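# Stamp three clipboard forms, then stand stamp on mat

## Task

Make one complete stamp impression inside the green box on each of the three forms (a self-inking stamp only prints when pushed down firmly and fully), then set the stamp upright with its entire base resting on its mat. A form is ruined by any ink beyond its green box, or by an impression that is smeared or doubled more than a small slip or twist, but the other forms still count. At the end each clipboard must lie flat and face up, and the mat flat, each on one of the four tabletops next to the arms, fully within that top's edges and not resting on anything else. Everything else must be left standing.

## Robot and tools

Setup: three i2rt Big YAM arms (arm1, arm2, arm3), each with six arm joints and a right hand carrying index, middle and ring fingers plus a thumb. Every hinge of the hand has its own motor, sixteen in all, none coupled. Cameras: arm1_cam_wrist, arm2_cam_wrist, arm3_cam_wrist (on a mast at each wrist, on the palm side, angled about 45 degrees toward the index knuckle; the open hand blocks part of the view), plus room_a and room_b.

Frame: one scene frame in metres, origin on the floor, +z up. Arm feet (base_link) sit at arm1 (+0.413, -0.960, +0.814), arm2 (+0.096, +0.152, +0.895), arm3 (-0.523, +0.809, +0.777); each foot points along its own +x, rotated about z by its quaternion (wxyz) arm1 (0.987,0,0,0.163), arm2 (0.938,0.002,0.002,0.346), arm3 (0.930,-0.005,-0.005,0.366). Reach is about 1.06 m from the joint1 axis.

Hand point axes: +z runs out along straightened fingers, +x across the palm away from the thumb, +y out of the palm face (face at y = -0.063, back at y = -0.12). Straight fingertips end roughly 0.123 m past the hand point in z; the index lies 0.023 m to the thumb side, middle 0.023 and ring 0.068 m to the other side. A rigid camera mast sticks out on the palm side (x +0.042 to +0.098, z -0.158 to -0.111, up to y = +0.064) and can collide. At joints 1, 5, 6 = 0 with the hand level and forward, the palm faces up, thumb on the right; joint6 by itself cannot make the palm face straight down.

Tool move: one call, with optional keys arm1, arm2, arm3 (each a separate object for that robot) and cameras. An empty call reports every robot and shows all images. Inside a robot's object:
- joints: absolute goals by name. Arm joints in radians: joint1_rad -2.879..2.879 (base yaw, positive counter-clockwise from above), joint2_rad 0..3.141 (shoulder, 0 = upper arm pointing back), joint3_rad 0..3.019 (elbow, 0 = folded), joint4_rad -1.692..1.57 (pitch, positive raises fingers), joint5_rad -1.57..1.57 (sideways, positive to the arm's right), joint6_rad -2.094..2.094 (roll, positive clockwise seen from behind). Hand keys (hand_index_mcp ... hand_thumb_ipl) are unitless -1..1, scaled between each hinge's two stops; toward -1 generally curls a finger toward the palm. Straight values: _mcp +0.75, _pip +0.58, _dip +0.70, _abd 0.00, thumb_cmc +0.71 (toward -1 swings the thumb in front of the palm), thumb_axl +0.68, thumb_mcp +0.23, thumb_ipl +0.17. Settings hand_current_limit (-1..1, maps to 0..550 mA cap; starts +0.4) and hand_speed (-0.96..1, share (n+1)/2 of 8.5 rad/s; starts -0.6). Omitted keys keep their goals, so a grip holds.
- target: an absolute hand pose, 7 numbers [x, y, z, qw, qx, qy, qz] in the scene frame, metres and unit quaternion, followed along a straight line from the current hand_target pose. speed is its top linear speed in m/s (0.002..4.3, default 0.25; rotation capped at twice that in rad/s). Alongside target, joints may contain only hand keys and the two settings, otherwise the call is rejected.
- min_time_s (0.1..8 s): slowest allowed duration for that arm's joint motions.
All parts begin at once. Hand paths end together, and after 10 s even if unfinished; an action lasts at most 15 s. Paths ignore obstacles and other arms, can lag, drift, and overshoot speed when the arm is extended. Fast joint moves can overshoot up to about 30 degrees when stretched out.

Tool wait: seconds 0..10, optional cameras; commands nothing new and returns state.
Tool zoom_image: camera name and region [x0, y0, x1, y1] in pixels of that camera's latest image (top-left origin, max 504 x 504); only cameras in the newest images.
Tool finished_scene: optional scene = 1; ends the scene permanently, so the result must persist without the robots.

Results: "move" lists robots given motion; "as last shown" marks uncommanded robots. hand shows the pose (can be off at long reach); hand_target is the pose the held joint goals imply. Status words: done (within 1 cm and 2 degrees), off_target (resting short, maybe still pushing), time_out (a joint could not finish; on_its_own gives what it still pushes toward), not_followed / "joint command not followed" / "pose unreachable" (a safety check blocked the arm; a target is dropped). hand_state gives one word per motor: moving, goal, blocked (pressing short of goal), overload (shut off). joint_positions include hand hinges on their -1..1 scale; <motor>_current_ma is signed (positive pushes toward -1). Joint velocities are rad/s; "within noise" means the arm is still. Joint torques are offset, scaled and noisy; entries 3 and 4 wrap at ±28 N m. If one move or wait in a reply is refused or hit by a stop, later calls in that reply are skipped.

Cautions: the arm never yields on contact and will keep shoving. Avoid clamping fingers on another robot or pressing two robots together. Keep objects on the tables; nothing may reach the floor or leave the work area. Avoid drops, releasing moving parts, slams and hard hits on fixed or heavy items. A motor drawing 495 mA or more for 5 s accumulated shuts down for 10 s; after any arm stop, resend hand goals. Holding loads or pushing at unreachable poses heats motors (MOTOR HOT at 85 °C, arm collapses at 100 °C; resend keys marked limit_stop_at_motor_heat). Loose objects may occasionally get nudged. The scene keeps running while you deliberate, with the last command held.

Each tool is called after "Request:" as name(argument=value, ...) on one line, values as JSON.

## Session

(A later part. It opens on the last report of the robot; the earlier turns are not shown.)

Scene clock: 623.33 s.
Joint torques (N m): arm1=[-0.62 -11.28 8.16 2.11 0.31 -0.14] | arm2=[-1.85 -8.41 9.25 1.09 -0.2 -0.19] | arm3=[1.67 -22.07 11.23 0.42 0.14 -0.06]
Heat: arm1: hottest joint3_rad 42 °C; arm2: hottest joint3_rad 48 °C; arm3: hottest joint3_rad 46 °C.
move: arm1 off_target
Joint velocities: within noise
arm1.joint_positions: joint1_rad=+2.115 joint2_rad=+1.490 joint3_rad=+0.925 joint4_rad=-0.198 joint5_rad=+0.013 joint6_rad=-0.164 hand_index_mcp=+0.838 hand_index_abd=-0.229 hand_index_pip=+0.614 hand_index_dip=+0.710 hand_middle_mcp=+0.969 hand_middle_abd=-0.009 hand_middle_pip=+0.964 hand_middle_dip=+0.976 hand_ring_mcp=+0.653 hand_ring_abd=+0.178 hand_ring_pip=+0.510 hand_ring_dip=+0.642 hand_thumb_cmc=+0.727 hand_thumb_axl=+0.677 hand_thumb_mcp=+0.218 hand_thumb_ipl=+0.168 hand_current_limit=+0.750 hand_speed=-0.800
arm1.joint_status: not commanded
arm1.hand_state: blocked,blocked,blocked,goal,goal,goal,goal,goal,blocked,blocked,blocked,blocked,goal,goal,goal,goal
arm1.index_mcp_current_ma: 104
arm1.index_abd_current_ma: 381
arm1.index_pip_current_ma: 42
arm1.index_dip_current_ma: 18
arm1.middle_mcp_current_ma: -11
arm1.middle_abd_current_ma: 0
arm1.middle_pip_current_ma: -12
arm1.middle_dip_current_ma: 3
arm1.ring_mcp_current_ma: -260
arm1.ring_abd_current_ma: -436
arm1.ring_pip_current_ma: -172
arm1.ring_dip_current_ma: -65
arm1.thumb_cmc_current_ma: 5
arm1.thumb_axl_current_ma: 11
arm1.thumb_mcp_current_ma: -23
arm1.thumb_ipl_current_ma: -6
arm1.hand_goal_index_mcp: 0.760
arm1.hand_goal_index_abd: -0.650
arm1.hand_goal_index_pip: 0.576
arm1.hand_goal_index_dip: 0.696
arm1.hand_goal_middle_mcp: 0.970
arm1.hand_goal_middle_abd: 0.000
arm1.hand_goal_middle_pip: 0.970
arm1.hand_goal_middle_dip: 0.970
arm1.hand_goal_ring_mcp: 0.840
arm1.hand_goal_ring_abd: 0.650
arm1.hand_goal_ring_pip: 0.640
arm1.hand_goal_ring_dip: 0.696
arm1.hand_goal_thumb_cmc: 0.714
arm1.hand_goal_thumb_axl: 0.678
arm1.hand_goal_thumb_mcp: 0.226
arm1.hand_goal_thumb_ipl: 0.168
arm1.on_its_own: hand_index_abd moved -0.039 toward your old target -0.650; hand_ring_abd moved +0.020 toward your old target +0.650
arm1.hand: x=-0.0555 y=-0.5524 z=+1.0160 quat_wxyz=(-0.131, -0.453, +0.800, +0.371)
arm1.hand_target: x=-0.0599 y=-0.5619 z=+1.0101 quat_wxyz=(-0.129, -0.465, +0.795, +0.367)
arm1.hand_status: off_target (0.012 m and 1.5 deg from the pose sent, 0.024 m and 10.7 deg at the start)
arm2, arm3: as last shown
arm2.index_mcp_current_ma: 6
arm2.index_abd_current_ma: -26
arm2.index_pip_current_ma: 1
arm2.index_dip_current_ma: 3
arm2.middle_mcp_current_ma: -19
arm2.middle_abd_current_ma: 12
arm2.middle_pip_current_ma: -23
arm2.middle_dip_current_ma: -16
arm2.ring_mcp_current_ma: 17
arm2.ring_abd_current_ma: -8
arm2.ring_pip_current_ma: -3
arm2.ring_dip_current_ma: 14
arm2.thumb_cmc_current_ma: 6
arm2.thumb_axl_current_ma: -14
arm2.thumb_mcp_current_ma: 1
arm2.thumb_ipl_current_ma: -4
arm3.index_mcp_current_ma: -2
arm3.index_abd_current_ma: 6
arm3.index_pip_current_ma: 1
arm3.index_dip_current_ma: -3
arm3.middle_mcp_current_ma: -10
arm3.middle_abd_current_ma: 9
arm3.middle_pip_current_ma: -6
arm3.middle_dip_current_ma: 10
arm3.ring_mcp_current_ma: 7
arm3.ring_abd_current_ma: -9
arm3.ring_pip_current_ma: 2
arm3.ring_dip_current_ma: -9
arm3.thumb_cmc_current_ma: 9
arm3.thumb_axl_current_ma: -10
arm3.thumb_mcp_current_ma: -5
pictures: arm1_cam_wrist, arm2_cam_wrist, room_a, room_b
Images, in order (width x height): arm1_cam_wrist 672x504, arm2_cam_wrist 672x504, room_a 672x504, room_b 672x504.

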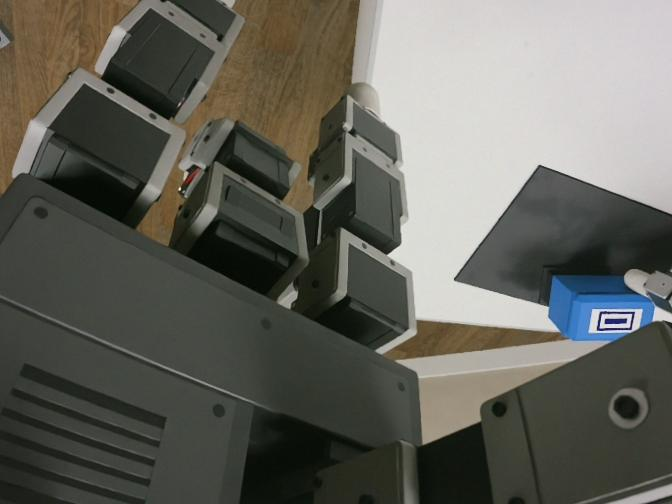

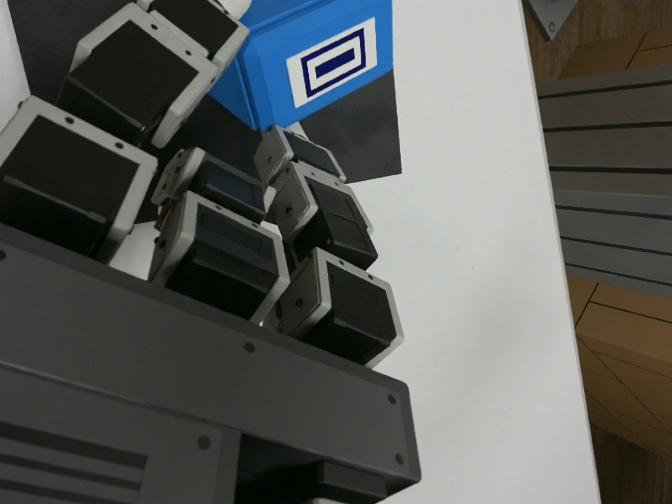

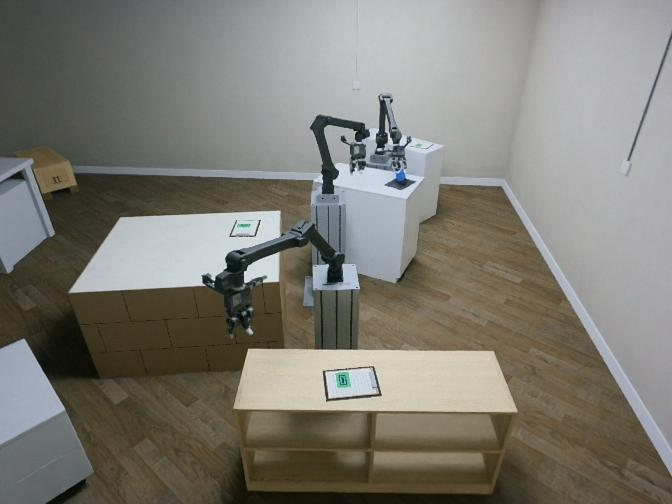

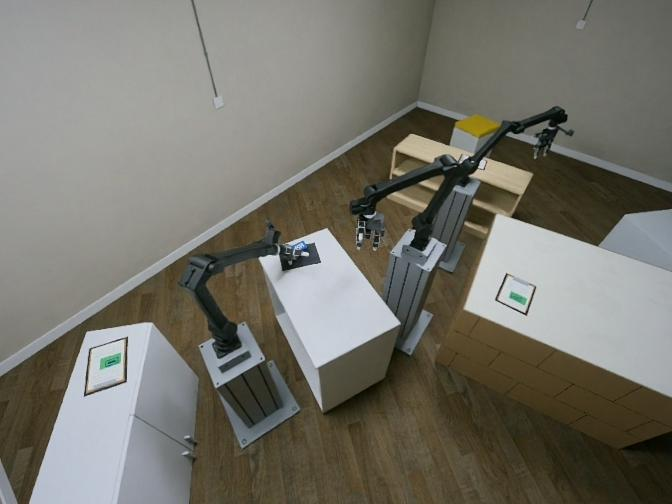

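Request:
move(arm1={"joints":{"hand_speed":-0.92,"hand_ring_mcp":0.70,"hand_ring_pip":0.55,"hand_index_mcp":0.80,"hand_index_abd":-0.38,"hand_ring_abd":0.34}}, cameras=["arm1_cam_wrist","room_a","room_b"])

Request:
zoom_image(camera="arm1_cam_wrist", region=[530, 250, 650, 350])

Request:
zoom_image(camera="room_a", region=[380, 160, 430, 198])

Scene clock: 625.67 s.
Joint torques (N m): arm1=[-0.85 -11.34 8.18 2.13 0.25 -0.15] | arm2=[-1.9 -8.47 9.24 1.1 -0.2 -0.19] | arm3=[1.49 -22.12 11.28 0.42 0.14 -0.08]
Heat: arm1: hottest joint3_rad 42 °C; arm2: hottest joint3_rad 48 °C; arm3: hottest joint3_rad 46 °C.
move: arm1 off_target
Joint velocities: within noise
arm1.joint_positions: joint1_rad=+2.115 joint2_rad=+1.490 joint3_rad=+0.925 joint4_rad=-0.198 joint5_rad=+0.014 joint6_rad=-0.167 hand_index_mcp=+0.861 hand_index_abd=-0.232 hand_index_pip=+0.613 hand_index_dip=+0.710 hand_middle_mcp=+0.969 hand_middle_abd=-0.009 hand_middle_pip=+0.964 hand_middle_dip=+0.976 hand_ring_mcp=+0.652 hand_ring_abd=+0.199 hand_ring_pip=+0.501 hand_ring_dip=+0.643 hand_thumb_cmc=+0.727 hand_thumb_axl=+0.677 hand_thumb_mcp=+0.218 hand_thumb_ipl=+0.168 hand_current_limit=+0.750 hand_speed=-0.920
arm1.joint_status: hand_index_mcp off_target (ended at +0.861, target +0.800); hand_index_abd off_target (ended at -0.232, target -0.380); hand_ring_mcp off_target (ended at +0.652, target +0.700); hand_ring_abd off_target (ended at +0.199, target +0.340); hand_ring_pip off_target (ended at +0.501, target +0.550); the others done
arm1.hand_state: blocked,blocked,blocked,goal,goal,goal,goal,goal,blocked,blocked,blocked,blocked,goal,goal,goal,goal
arm1.index_mcp_current_ma: 80
arm1.index_abd_current_ma: 122
arm1.index_pip_current_ma: 39
arm1.index_dip_current_ma: 20
arm1.middle_mcp_current_ma: -6
arm1.middle_abd_current_ma: -6
arm1.middle_pip_current_ma: -10
arm1.middle_dip_current_ma: 3
arm1.ring_mcp_current_ma: -53
arm1.ring_abd_current_ma: -116
arm1.ring_pip_current_ma: -60
arm1.ring_dip_current_ma: -60
arm1.thumb_cmc_current_ma: 8
arm1.thumb_axl_current_ma: 8
arm1.thumb_mcp_current_ma: -23
arm1.thumb_ipl_current_ma: -9
arm1.hand_goal_index_mcp: 0.800
arm1.hand_goal_index_abd: -0.380
arm1.hand_goal_index_pip: 0.576
arm1.hand_goal_index_dip: 0.696
arm1.hand_goal_middle_mcp: 0.970
arm1.hand_goal_middle_abd: 0.000
arm1.hand_goal_middle_pip: 0.970
arm1.hand_goal_middle_dip: 0.970
arm1.hand_goal_ring_mcp: 0.700
arm1.hand_goal_ring_abd: 0.340
arm1.hand_goal_ring_pip: 0.550
arm1.hand_goal_ring_dip: 0.696
arm1.hand_goal_thumb_cmc: 0.714
arm1.hand_goal_thumb_axl: 0.678
arm1.hand_goal_thumb_mcp: 0.226
arm1.hand_goal_thumb_ipl: 0.168
arm1.hand: x=-0.0555 y=-0.5524 z=+1.0162 quat_wxyz=(-0.130, -0.454, +0.799, +0.372)
arm1.hand_target: x=-0.0599 y=-0.5619 z=+1.0101 quat_wxyz=(-0.129, -0.465, +0.795, +0.367)
arm1.hand_status: not commanded
arm2, arm3: as last shown
arm2.index_abd_current_ma: -14
arm2.index_pip_current_ma: -3
arm2.index_dip_current_ma: -3
arm2.middle_mcp_current_ma: -20
arm2.middle_abd_current_ma: 14
arm2.middle_pip_current_ma: -12
arm2.middle_dip_current_ma: 10
arm2.ring_mcp_current_ma: 3
arm2.ring_abd_current_ma: 8
arm2.ring_pip_current_ma: 5
arm2.ring_dip_current_ma: 3
arm2.thumb_cmc_current_ma: -6
arm2.thumb_axl_current_ma: 7
arm2.thumb_mcp_current_ma: 5
arm2.thumb_ipl_current_ma: -10
arm3.index_mcp_current_ma: -4
arm3.index_abd_current_ma: 5
arm3.index_pip_current_ma: -3
arm3.index_dip_current_ma: -2
arm3.middle_mcp_current_ma: -11
arm3.middle_pip_current_ma: -4
arm3.middle_dip_current_ma: 12
arm3.ring_mcp_current_ma: 6
arm3.ring_abd_current_ma: -8
arm3.ring_pip_current_ma: 3
arm3.ring_dip_current_ma: -3
arm3.thumb_cmc_current_ma: 5
arm3.thumb_axl_current_ma: -6
arm3.thumb_mcp_current_ma: -6
arm3.thumb_ipl_current_ma: 10
Images, in order (width x height): arm1_cam_wrist 672x504, room_a 672x504, room_b 672x504.

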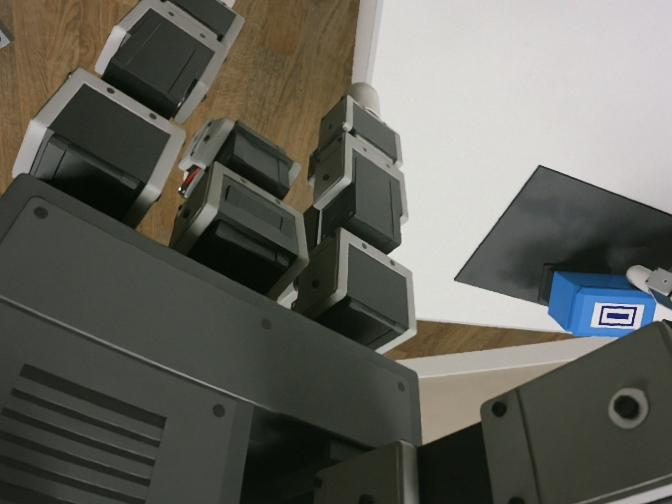

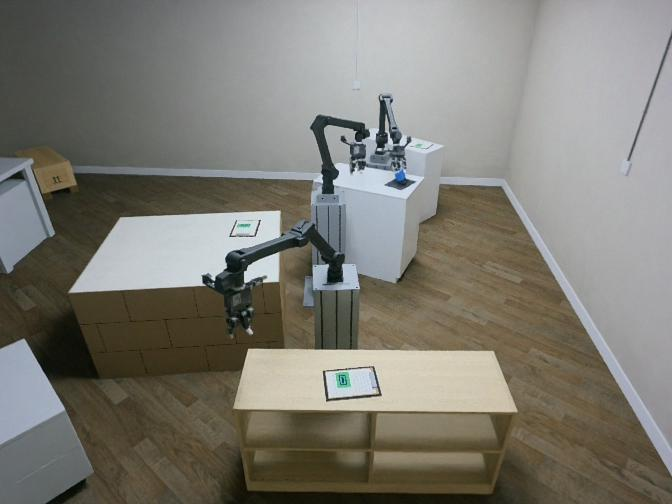

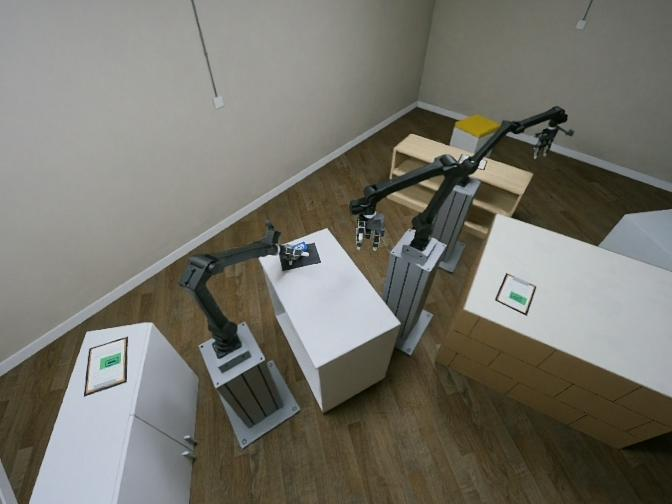

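Scaled by 4.200.

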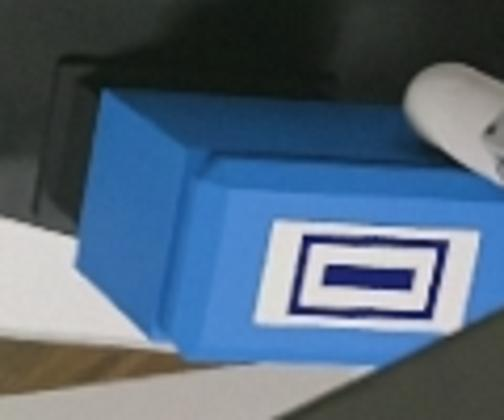

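Scaled by 10.080.

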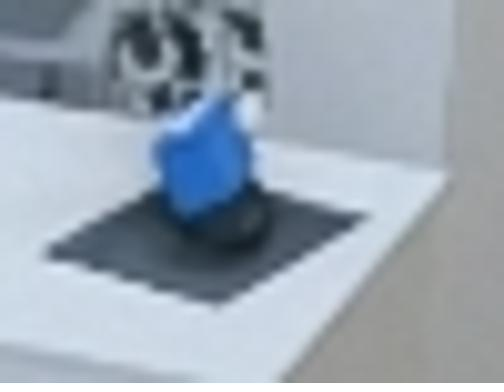

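Request:
move(arm1={"joints":{"hand_speed":-0.92,"hand_ring_abd":0.12}}, cameras=["arm1_cam_wrist","room_a","room_b"])

Request:
zoom_image(camera="arm1_cam_wrist", region=[530, 250, 650, 350])

Request:
zoom_image(camera="room_a", region=[380, 160, 430, 198])

Scene clock: 627.10 s.
Joint torques (N m): arm1=[-0.67 -11.28 8.17 2.11 0.22 -0.14] | arm2=[-1.9 -8.41 9.25 1.09 -0.19 -0.19] | arm3=[1.61 -22.18 11.29 0.44 0.14 -0.07]
Heat: arm1: hottest joint3_rad 42 °C; arm2: hottest joint3_rad 48 °C; arm3: hottest joint3_rad 46 °C.
move: arm1 done
Joint velocities: within noise
arm1.joint_positions: joint1_rad=+2.115 joint2_rad=+1.490 joint3_rad=+0.925 joint4_rad=-0.198 joint5_rad=+0.015 joint6_rad=-0.167 hand_index_mcp=+0.854 hand_index_abd=-0.284 hand_index_pip=+0.607 hand_index_dip=+0.710 hand_middle_mcp=+0.971 hand_middle_abd=-0.009 hand_middle_pip=+0.964 hand_middle_dip=+0.976 hand_ring_mcp=+0.653 hand_ring_abd=+0.121 hand_ring_pip=+0.504 hand_ring_dip=+0.663 hand_thumb_cmc=+0.727 hand_thumb_axl=+0.677 hand_thumb_mcp=+0.218 hand_thumb_ipl=+0.168 hand_current_limit=+0.750 hand_speed=-0.920
arm1.joint_status: all done
arm1.hand_state: blocked,blocked,blocked,goal,goal,goal,goal,goal,blocked,goal,blocked,blocked,goal,goal,goal,goal
arm1.index_mcp_current_ma: 64
arm1.index_abd_current_ma: 75
arm1.index_pip_current_ma: 34
arm1.index_dip_current_ma: 17
arm1.middle_mcp_current_ma: -11
arm1.middle_abd_current_ma: -6
arm1.middle_pip_current_ma: -15
arm1.middle_dip_current_ma: 9
arm1.ring_mcp_current_ma: -49
arm1.ring_abd_current_ma: -1
arm1.ring_pip_current_ma: -54
arm1.ring_dip_current_ma: -39
arm1.thumb_cmc_current_ma: 12
arm1.thumb_axl_current_ma: 4
arm1.thumb_mcp_current_ma: -16
arm1.thumb_ipl_current_ma: -9
arm1.hand_goal_index_mcp: 0.800
arm1.hand_goal_index_abd: -0.380
arm1.hand_goal_index_pip: 0.576
arm1.hand_goal_index_dip: 0.696
arm1.hand_goal_middle_mcp: 0.970
arm1.hand_goal_middle_abd: 0.000
arm1.hand_goal_middle_pip: 0.970
arm1.hand_goal_middle_dip: 0.970
arm1.hand_goal_ring_mcp: 0.700
arm1.hand_goal_ring_abd: 0.120
arm1.hand_goal_ring_pip: 0.550
arm1.hand_goal_ring_dip: 0.696
arm1.hand_goal_thumb_cmc: 0.714
arm1.hand_goal_thumb_axl: 0.678
arm1.hand_goal_thumb_mcp: 0.226
arm1.hand_goal_thumb_ipl: 0.168
arm1.on_its_own: hand_index_abd moved -0.052 toward your old target -0.380
arm1.hand: x=-0.0554 y=-0.5524 z=+1.0162 quat_wxyz=(-0.129, -0.454, +0.799, +0.372)
arm1.hand_target: x=-0.0599 y=-0.5619 z=+1.0101 quat_wxyz=(-0.129, -0.465, +0.795, +0.367)
arm1.hand_status: not commanded
arm2, arm3: as last shown
arm2.index_mcp_current_ma: 4
arm2.index_abd_current_ma: 2
arm2.index_dip_current_ma: -13
arm2.middle_mcp_current_ma: -38
arm2.middle_abd_current_ma: -11
arm2.middle_pip_current_ma: -25
arm2.middle_dip_current_ma: -13
arm2.ring_mcp_current_ma: -3
arm2.ring_abd_current_ma: -4
arm2.ring_pip_current_ma: 3
arm2.ring_dip_current_ma: -9
arm2.thumb_cmc_current_ma: -3
arm2.thumb_axl_current_ma: -27
arm2.thumb_mcp_current_ma: 0
arm2.thumb_ipl_current_ma: -15
arm3.index_abd_current_ma: 7
arm3.index_pip_current_ma: -1
arm3.index_dip_current_ma: -7
arm3.middle_mcp_current_ma: -12
arm3.middle_abd_current_ma: 11
arm3.middle_dip_current_ma: 8
arm3.ring_mcp_current_ma: 7
arm3.ring_abd_current_ma: -4
arm3.ring_pip_current_ma: 0
arm3.ring_dip_current_ma: -7
arm3.thumb_cmc_current_ma: 9
arm3.thumb_axl_current_ma: -9
arm3.thumb_mcp_current_ma: -1
arm3.thumb_ipl_current_ma: 7
Images, in order (width x height): arm1_cam_wrist 672x504, room_a 672x504, room_b 672x504.

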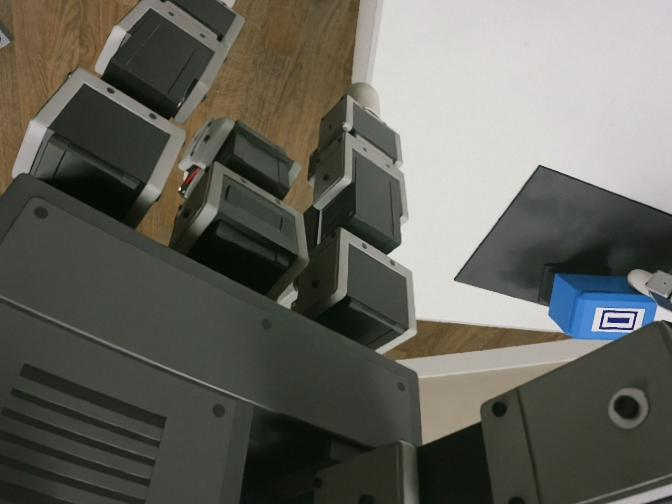

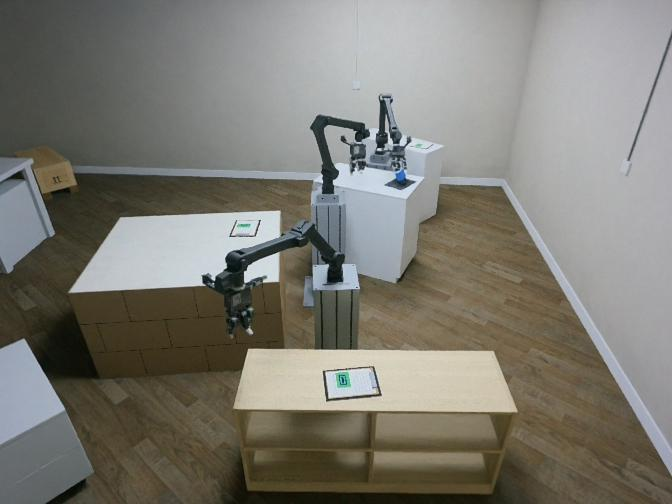

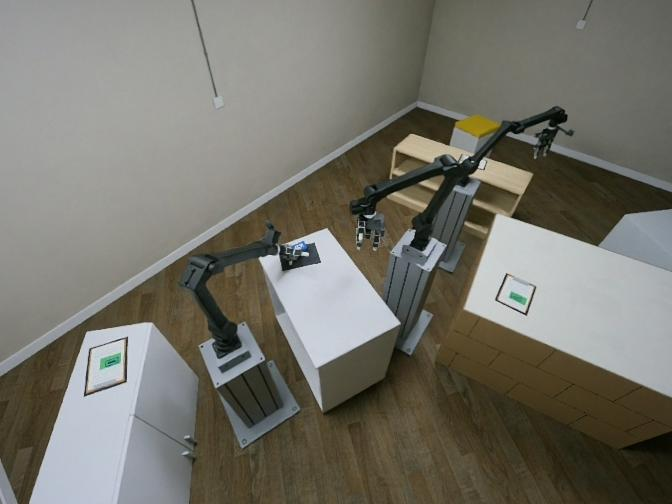

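Scaled by 4.200.

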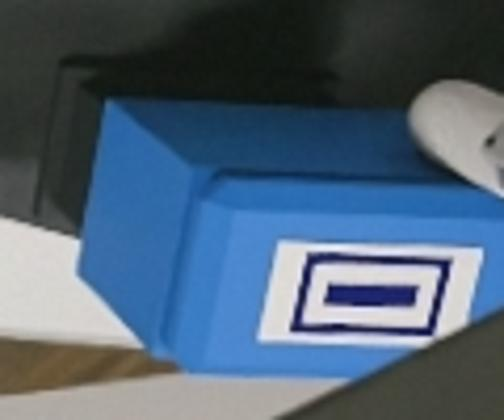

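Scaled by 10.080.

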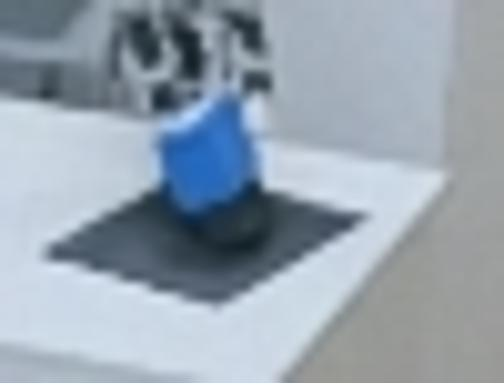

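Request:
move(arm1={"joints":{"hand_ring_abd":0.05}}, cameras=["arm1_cam_wrist","room_a","room_b"])

Request:
zoom_image(camera="arm1_cam_wrist", region=[530, 250, 650, 350])

Request:
zoom_image(camera="room_a", region=[380, 160, 430, 198])

Scene clock: 627.90 s.
Joint torques (N m): arm1=[-0.85 -11.34 8.13 2.1 0.21 -0.14] | arm2=[-1.85 -8.41 9.24 1.1 -0.2 -0.19] | arm3=[1.49 -22.24 11.21 0.49 0.15 -0.07]
Heat: arm1: hottest joint3_rad 42 °C; arm2: hottest joint3_rad 48 °C; arm3: hottest joint3_rad 46 °C.
move: arm1 done
Joint velocities: within noise
arm1.joint_positions: joint1_rad=+2.115 joint2_rad=+1.490 joint3_rad=+0.925 joint4_rad=-0.198 joint5_rad=+0.015 joint6_rad=-0.167 hand_index_mcp=+0.851 hand_index_abd=-0.289 hand_index_pip=+0.606 hand_index_dip=+0.710 hand_middle_mcp=+0.971 hand_middle_abd=-0.009 hand_middle_pip=+0.964 hand_middle_dip=+0.976 hand_ring_mcp=+0.676 hand_ring_abd=+0.055 hand_ring_pip=+0.516 hand_ring_dip=+0.667 hand_thumb_cmc=+0.727 hand_thumb_axl=+0.677 hand_thumb_mcp=+0.218 hand_thumb_ipl=+0.168 hand_current_limit=+0.750 hand_speed=-0.920
arm1.joint_status: all done
arm1.hand_state: blocked,blocked,blocked,goal,goal,goal,goal,goal,blocked,goal,blocked,blocked,goal,goal,goal,goal
arm1.index_mcp_current_ma: 64
arm1.index_abd_current_ma: 75
arm1.index_pip_current_ma: 29
arm1.index_dip_current_ma: 16
arm1.middle_mcp_current_ma: -9
arm1.middle_abd_current_ma: -6
arm1.middle_pip_current_ma: -12
arm1.middle_dip_current_ma: 8
arm1.ring_mcp_current_ma: -20
arm1.ring_abd_current_ma: 5
arm1.ring_pip_current_ma: -38
arm1.ring_dip_current_ma: -35
arm1.thumb_cmc_current_ma: 2
arm1.thumb_axl_current_ma: 8
arm1.thumb_mcp_current_ma: -17
arm1.thumb_ipl_current_ma: -7
arm1.hand_goal_index_mcp: 0.800
arm1.hand_goal_index_abd: -0.380
arm1.hand_goal_index_pip: 0.576
arm1.hand_goal_index_dip: 0.696
arm1.hand_goal_middle_mcp: 0.970
arm1.hand_goal_middle_abd: 0.000
arm1.hand_goal_middle_pip: 0.970
arm1.hand_goal_middle_dip: 0.970
arm1.hand_goal_ring_mcp: 0.700
arm1.hand_goal_ring_abd: 0.050
arm1.hand_goal_ring_pip: 0.550
arm1.hand_goal_ring_dip: 0.696
arm1.hand_goal_thumb_cmc: 0.714
arm1.hand_goal_thumb_axl: 0.678
arm1.hand_goal_thumb_mcp: 0.226
arm1.hand_goal_thumb_ipl: 0.168
arm1.on_its_own: hand_ring_mcp moved +0.023 toward your old target +0.700
arm1.hand: x=-0.0554 y=-0.5524 z=+1.0162 quat_wxyz=(-0.129, -0.454, +0.799, +0.372)
arm1.hand_target: x=-0.0599 y=-0.5619 z=+1.0101 quat_wxyz=(-0.129, -0.465, +0.795, +0.367)
arm1.hand_status: not commanded
arm2, arm3: as last shown
arm2.index_mcp_current_ma: 1
arm2.index_abd_current_ma: -5
arm2.index_pip_current_ma: -2
arm2.index_dip_current_ma: -9
arm2.middle_mcp_current_ma: -15
arm2.middle_abd_current_ma: 1
arm2.middle_pip_current_ma: -19
arm2.middle_dip_current_ma: 8
arm2.ring_mcp_current_ma: 0
arm2.ring_abd_current_ma: 11
arm2.ring_pip_current_ma: 5
arm2.ring_dip_current_ma: -11
arm2.thumb_cmc_current_ma: 12
arm2.thumb_axl_current_ma: -7
arm2.thumb_mcp_current_ma: 15
arm2.thumb_ipl_current_ma: -1
arm3.index_mcp_current_ma: 2
arm3.index_abd_current_ma: 4
arm3.index_pip_current_ma: -3
arm3.index_dip_current_ma: -3
arm3.middle_mcp_current_ma: -13
arm3.middle_abd_current_ma: 6
arm3.middle_pip_current_ma: -5
arm3.middle_dip_current_ma: 11
arm3.ring_mcp_current_ma: 6
arm3.ring_abd_current_ma: -6
arm3.ring_pip_current_ma: 4
arm3.thumb_cmc_current_ma: 8
arm3.thumb_axl_current_ma: -12
arm3.thumb_mcp_current_ma: -3
arm3.thumb_ipl_current_ma: 5
Images, in order (width x height): arm1_cam_wrist 672x504, room_a 672x504, room_b 672x504.

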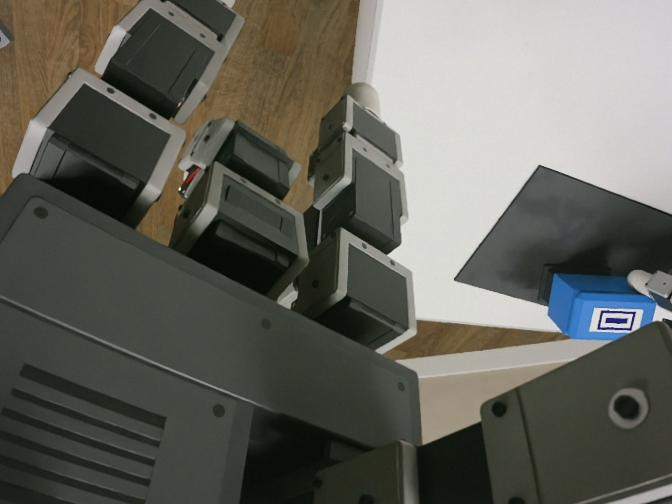

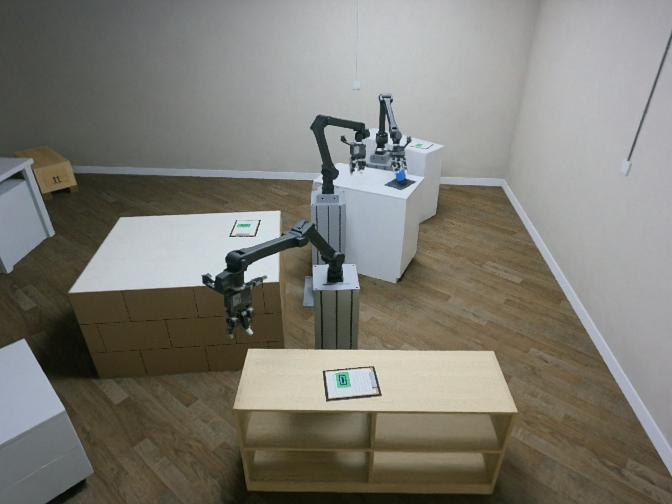

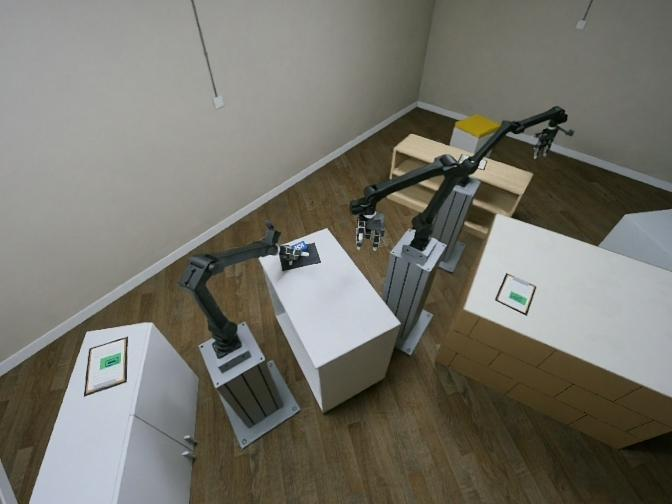

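Scaled by 4.200.

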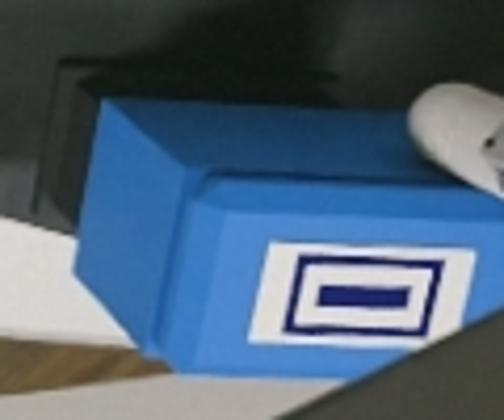

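Scaled by 10.080.

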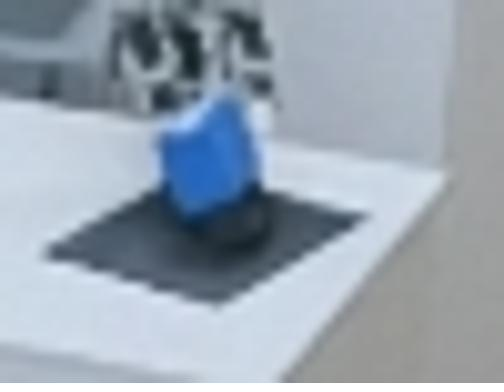

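Request:
zoom_image(camera="room_b", region=[280, 235, 320, 265])

Request:
zoom_image(camera="room_a", region=[385, 160, 420, 190])

Request:
zoom_image(camera="arm1_cam_wrist", region=[530, 230, 672, 350])

Scaled by 12.600.

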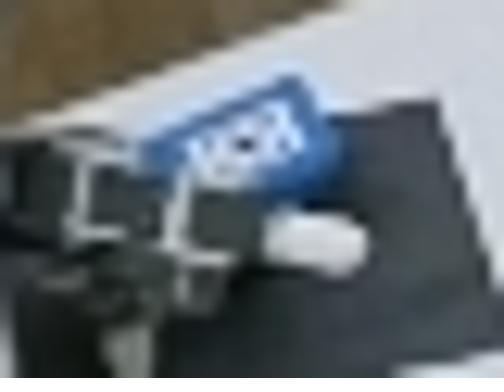

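Scaled by 14.400.

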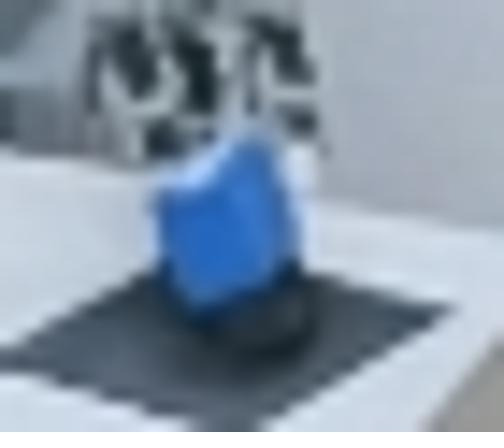

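Scaled by 3.549.

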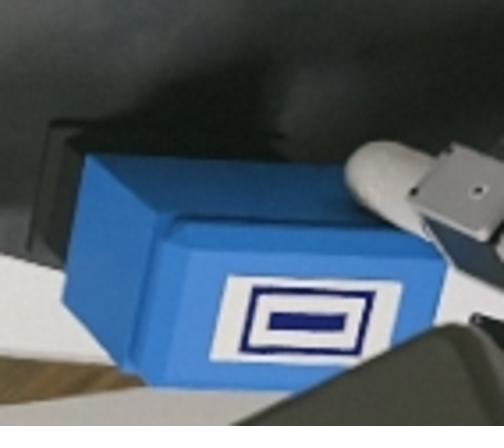

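Request:
move(arm1={"joints":{"hand_ring_abd":0.0}}, cameras=["arm1_cam_wrist","arm2_cam_wrist","room_a","room_b"])

Request:
zoom_image(camera="arm1_cam_wrist", region=[432, 120, 672, 360])

Request:
zoom_image(camera="room_a", region=[380, 160, 430, 198])

Scene clock: 629.70 s.
Joint torques (N m): arm1=[-0.79 -11.16 8.57 2.09 0.22 -0.13] | arm2=[-1.9 -8.41 9.25 1.1 -0.19 -0.19] | arm3=[1.55 -22.3 11.25 0.43 0.14 -0.07]
Heat: arm1: hottest joint3_rad 42 °C; arm2: hottest joint3_rad 48 °C; arm3: hottest joint3_rad 46 °C.
move: arm1 done
Joint velocities: within noise
arm1.joint_positions: joint1_rad=+2.115 joint2_rad=+1.490 joint3_rad=+0.919 joint4_rad=-0.198 joint5_rad=+0.015 joint6_rad=-0.167 hand_index_mcp=+0.850 hand_index_abd=-0.292 hand_index_pip=+0.606 hand_index_dip=+0.710 hand_middle_mcp=+0.971 hand_middle_abd=-0.009 hand_middle_pip=+0.964 hand_middle_dip=+0.976 hand_ring_mcp=+0.708 hand_ring_abd=+0.002 hand_ring_pip=+0.548 hand_ring_dip=+0.682 hand_thumb_cmc=+0.727 hand_thumb_axl=+0.677 hand_thumb_mcp=+0.218 hand_thumb_ipl=+0.168 hand_current_limit=+0.750 hand_speed=-0.920
arm1.joint_status: all done
arm1.hand_state: blocked,blocked,blocked,goal,goal,goal,goal,goal,goal,goal,goal,goal,goal,goal,goal,goal
arm1.index_mcp_current_ma: 63
arm1.index_abd_current_ma: 69
arm1.index_pip_current_ma: 27
arm1.index_dip_current_ma: 17
arm1.middle_mcp_current_ma: -4
arm1.middle_abd_current_ma: -6
arm1.middle_pip_current_ma: -16
arm1.middle_dip_current_ma: 8
arm1.ring_mcp_current_ma: 18
arm1.ring_abd_current_ma: 0
arm1.ring_pip_current_ma: -5
arm1.ring_dip_current_ma: -11
arm1.thumb_cmc_current_ma: 8
arm1.thumb_axl_current_ma: 6
arm1.thumb_mcp_current_ma: -20
arm1.thumb_ipl_current_ma: -6
arm1.hand_goal_index_mcp: 0.800
arm1.hand_goal_index_abd: -0.380
arm1.hand_goal_index_pip: 0.576
arm1.hand_goal_index_dip: 0.696
arm1.hand_goal_middle_mcp: 0.970
arm1.hand_goal_middle_abd: 0.000
arm1.hand_goal_middle_pip: 0.970
arm1.hand_goal_middle_dip: 0.970
arm1.hand_goal_ring_mcp: 0.700
arm1.hand_goal_ring_abd: 0.000
arm1.hand_goal_ring_pip: 0.550
arm1.hand_goal_ring_dip: 0.696
arm1.hand_goal_thumb_cmc: 0.714
arm1.hand_goal_thumb_axl: 0.678
arm1.hand_goal_thumb_mcp: 0.226
arm1.hand_goal_thumb_ipl: 0.168
arm1.on_its_own: hand_ring_mcp moved +0.032 to your old target +0.700; hand_ring_pip moved +0.033 to your old target +0.550
arm1.hand: x=-0.0540 y=-0.5536 z=+1.0127 quat_wxyz=(-0.128, -0.455, +0.800, +0.369)
arm1.hand_target: x=-0.0598 y=-0.5619 z=+1.0101 quat_wxyz=(-0.129, -0.465, +0.795, +0.367)
arm1.hand_status: not commanded
arm2, arm3: as last shown
arm2.index_mcp_current_ma: -1
arm2.index_abd_current_ma: -11
arm2.index_pip_current_ma: -10
arm2.index_dip_current_ma: 13
arm2.middle_mcp_current_ma: -27
arm2.middle_abd_current_ma: -6
arm2.middle_pip_current_ma: -5
arm2.middle_dip_current_ma: 11
arm2.ring_mcp_current_ma: 3
arm2.ring_abd_current_ma: 5
arm2.ring_pip_current_ma: -16
arm2.ring_dip_current_ma: -2
arm2.thumb_cmc_current_ma: 13
arm2.thumb_mcp_current_ma: -2
arm3.index_mcp_current_ma: -3
arm3.index_pip_current_ma: 0
arm3.index_dip_current_ma: -7
arm3.middle_abd_current_ma: 8
arm3.middle_pip_current_ma: -7
arm3.ring_abd_current_ma: -7
arm3.ring_dip_current_ma: 1
arm3.thumb_cmc_current_ma: 11
arm3.thumb_axl_current_ma: -9
arm3.thumb_mcp_current_ma: 0
Images, in order (width x height): arm1_cam_wrist 672x504, arm2_cam_wrist 672x504, room_a 672x504, room_b 672x504.

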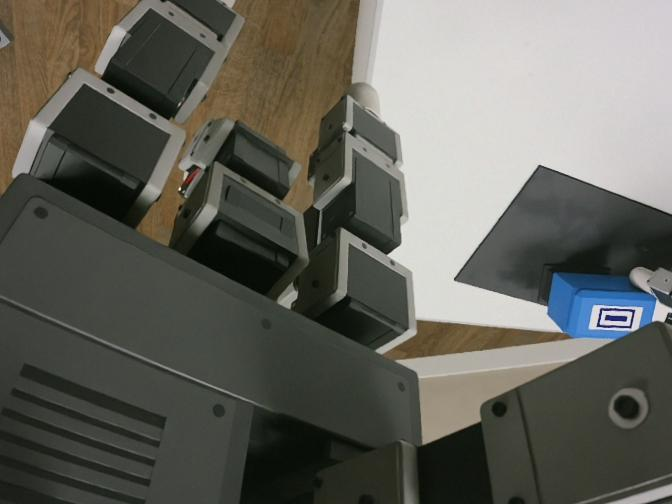

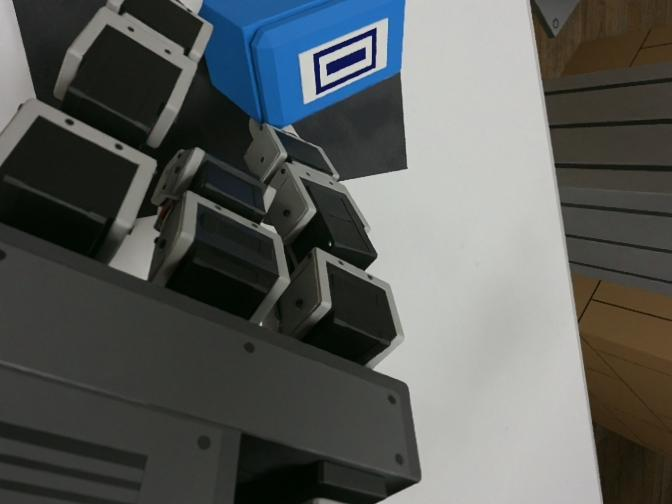

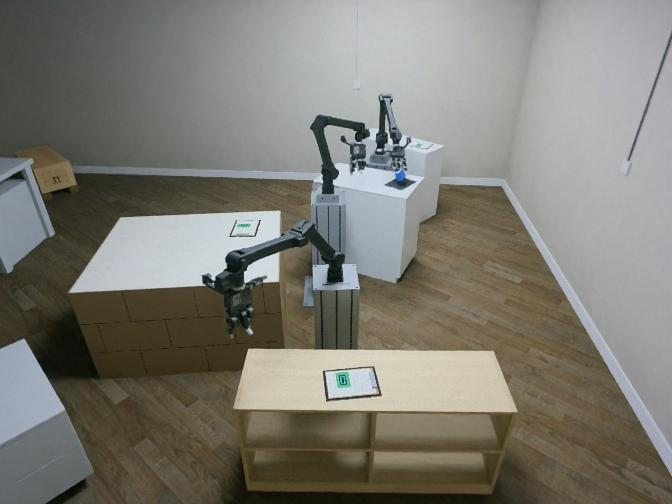

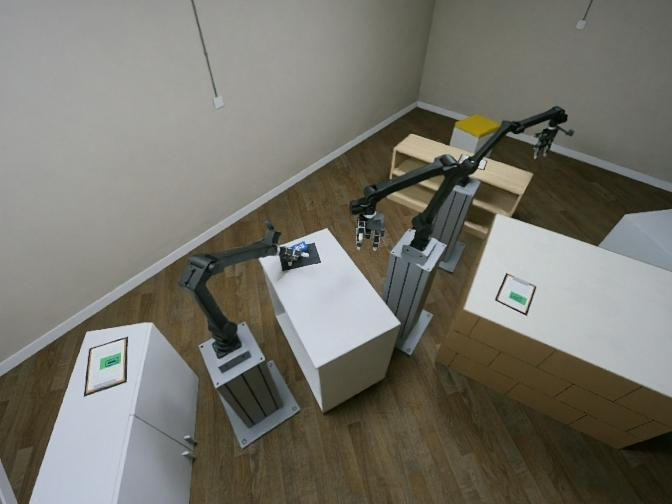

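Scaled by 2.100.

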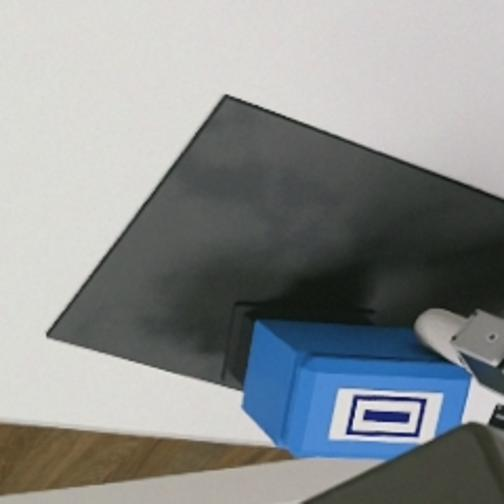

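Scaled by 10.080.

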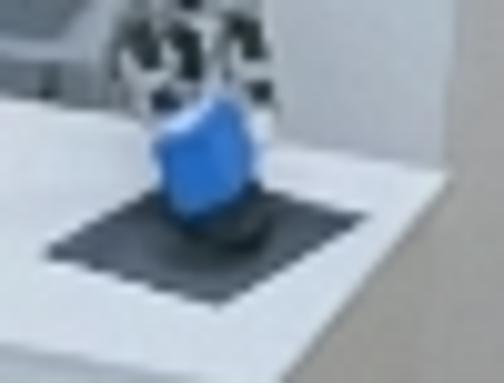

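Request:
zoom_image(camera="arm1_cam_wrist", region=[530, 250, 672, 350])

Request:
zoom_image(camera="room_b", region=[265, 225, 335, 275])

Request:
zoom_image(camera="arm2_cam_wrist", region=[130, 0, 430, 200])

Scaled by 3.549.

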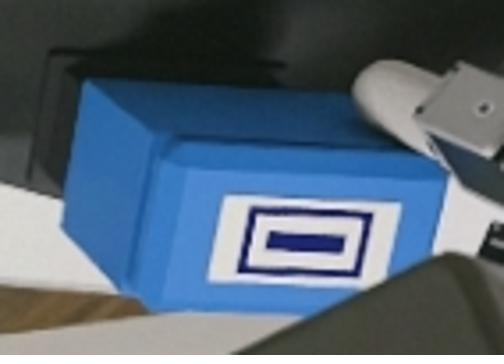

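Scaled by 7.200.

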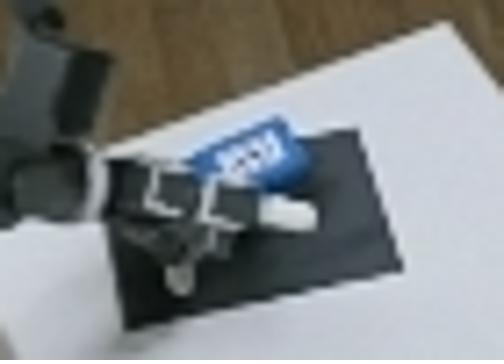

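Scaled by 1.680.

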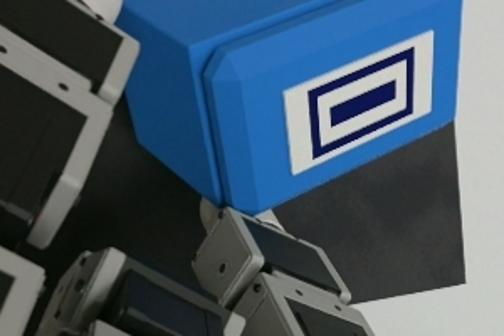

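Request:
move(arm1={"joints":{"hand_index_abd":-0.44}}, cameras=["arm1_cam_wrist","arm2_cam_wrist","room_a"])

Request:
zoom_image(camera="arm1_cam_wrist", region=[530, 250, 672, 350])

Request:
zoom_image(camera="room_a", region=[380, 160, 430, 198])

Scene clock: 631.13 s.
Joint torques (N m): arm1=[-0.73 -11.22 8.58 2.11 0.22 -0.14] | arm2=[-1.9 -8.41 9.24 1.1 -0.19 -0.19] | arm3=[1.61 -22.3 11.28 0.49 0.15 -0.08]
Heat: arm1: hottest joint3_rad 42 °C; arm2: hottest joint3_rad 48 °C; arm3: hottest joint3_rad 46 °C.
move: arm1 off_target
Joint velocities: within noise
arm1.joint_positions: joint1_rad=+2.115 joint2_rad=+1.490 joint3_rad=+0.919 joint4_rad=-0.198 joint5_rad=+0.015 joint6_rad=-0.167 hand_index_mcp=+0.848 hand_index_abd=-0.304 hand_index_pip=+0.606 hand_index_dip=+0.710 hand_middle_mcp=+0.971 hand_middle_abd=-0.020 hand_middle_pip=+0.964 hand_middle_dip=+0.976 hand_ring_mcp=+0.708 hand_ring_abd=-0.001 hand_ring_pip=+0.548 hand_ring_dip=+0.683 hand_thumb_cmc=+0.727 hand_thumb_axl=+0.677 hand_thumb_mcp=+0.218 hand_thumb_ipl=+0.168 hand_current_limit=+0.750 hand_speed=-0.920
arm1.joint_status: hand_index_abd off_target (ended at -0.304, target -0.440)
arm1.hand_state: blocked,blocked,blocked,goal,goal,blocked,goal,goal,goal,goal,goal,goal,goal,goal,goal,goal
arm1.index_mcp_current_ma: 58
arm1.index_abd_current_ma: 115
arm1.index_pip_current_ma: 30
arm1.index_dip_current_ma: 19
arm1.middle_mcp_current_ma: -10
arm1.middle_abd_current_ma: -14
arm1.middle_pip_current_ma: -14
arm1.middle_dip_current_ma: 2
arm1.ring_mcp_current_ma: 18
arm1.ring_abd_current_ma: -1
arm1.ring_pip_current_ma: -11
arm1.ring_dip_current_ma: -16
arm1.thumb_cmc_current_ma: 7
arm1.thumb_axl_current_ma: 8
arm1.thumb_mcp_current_ma: -18
arm1.thumb_ipl_current_ma: -8
arm1.hand_goal_index_mcp: 0.800
arm1.hand_goal_index_abd: -0.440
arm1.hand_goal_index_pip: 0.576
arm1.hand_goal_index_dip: 0.696
arm1.hand_goal_middle_mcp: 0.970
arm1.hand_goal_middle_abd: 0.000
arm1.hand_goal_middle_pip: 0.970
arm1.hand_goal_middle_dip: 0.970
arm1.hand_goal_ring_mcp: 0.700
arm1.hand_goal_ring_abd: 0.000
arm1.hand_goal_ring_pip: 0.550
arm1.hand_goal_ring_dip: 0.696
arm1.hand_goal_thumb_cmc: 0.714
arm1.hand_goal_thumb_axl: 0.678
arm1.hand_goal_thumb_mcp: 0.226
arm1.hand_goal_thumb_ipl: 0.168
arm1.hand: x=-0.0540 y=-0.5536 z=+1.0127 quat_wxyz=(-0.128, -0.455, +0.800, +0.369)
arm1.hand_target: x=-0.0598 y=-0.5619 z=+1.0101 quat_wxyz=(-0.129, -0.465, +0.795, +0.367)
arm1.hand_status: not commanded
arm2, arm3: as last shown
arm2.index_mcp_current_ma: 9
arm2.index_abd_current_ma: -8
arm2.index_pip_current_ma: -9
arm2.index_dip_current_ma: 1
arm2.middle_mcp_current_ma: -19
arm2.middle_abd_current_ma: 7
arm2.middle_pip_current_ma: -15
arm2.middle_dip_current_ma: 5
arm2.ring_mcp_current_ma: -2
arm2.ring_abd_current_ma: 10
arm2.ring_pip_current_ma: 19
arm2.ring_dip_current_ma: -19
arm2.thumb_cmc_current_ma: -6
arm2.thumb_axl_current_ma: 1
arm2.thumb_mcp_current_ma: -3
arm2.thumb_ipl_current_ma: -10
arm3.index_mcp_current_ma: -4
arm3.index_pip_current_ma: -2
arm3.index_dip_current_ma: -5
arm3.middle_mcp_current_ma: -9
arm3.middle_abd_current_ma: 6
arm3.middle_pip_current_ma: -4
arm3.middle_dip_current_ma: 13
arm3.ring_mcp_current_ma: 5
arm3.ring_abd_current_ma: -4
arm3.ring_pip_current_ma: -2
arm3.ring_dip_current_ma: -2
arm3.thumb_cmc_current_ma: 7
arm3.thumb_axl_current_ma: -10
arm3.thumb_mcp_current_ma: -4
arm3.thumb_ipl_current_ma: 7
Images, in order (width x height): arm1_cam_wrist 672x504, arm2_cam_wrist 672x504, room_a 672x504.

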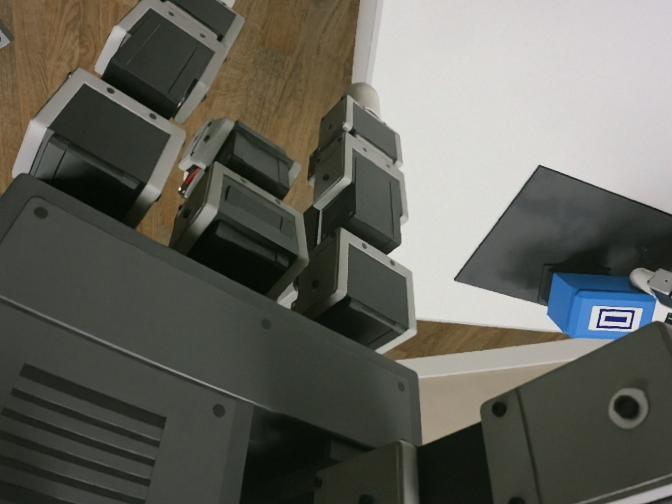

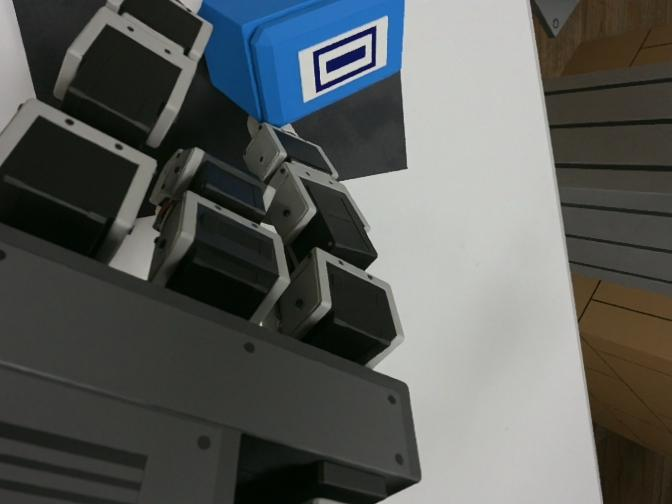

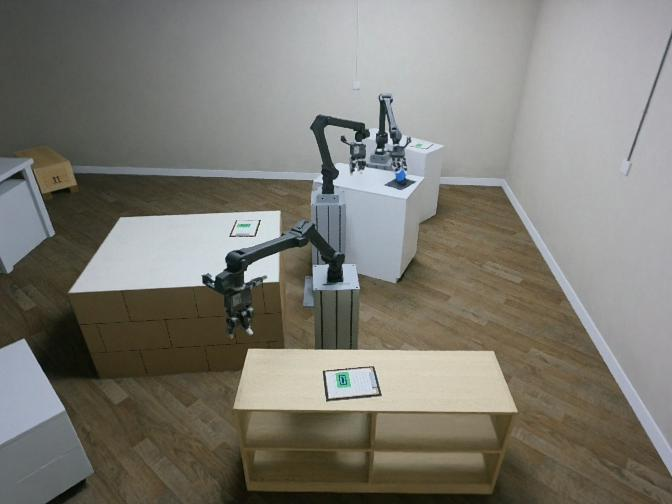

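Scaled by 3.549.

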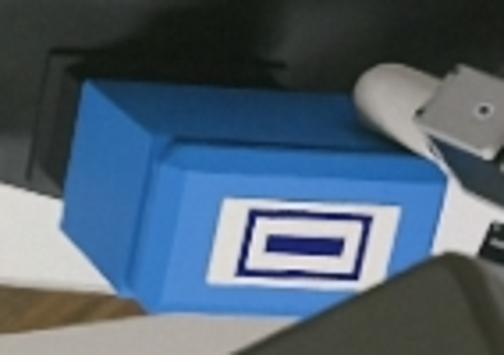

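Scaled by 10.080.

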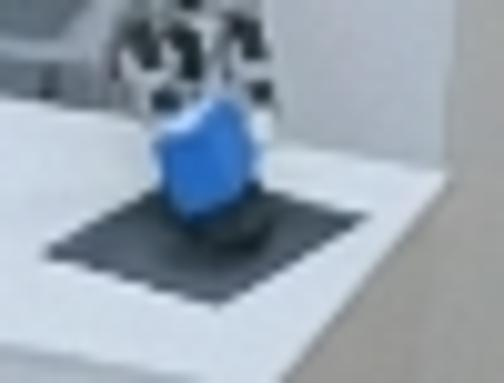

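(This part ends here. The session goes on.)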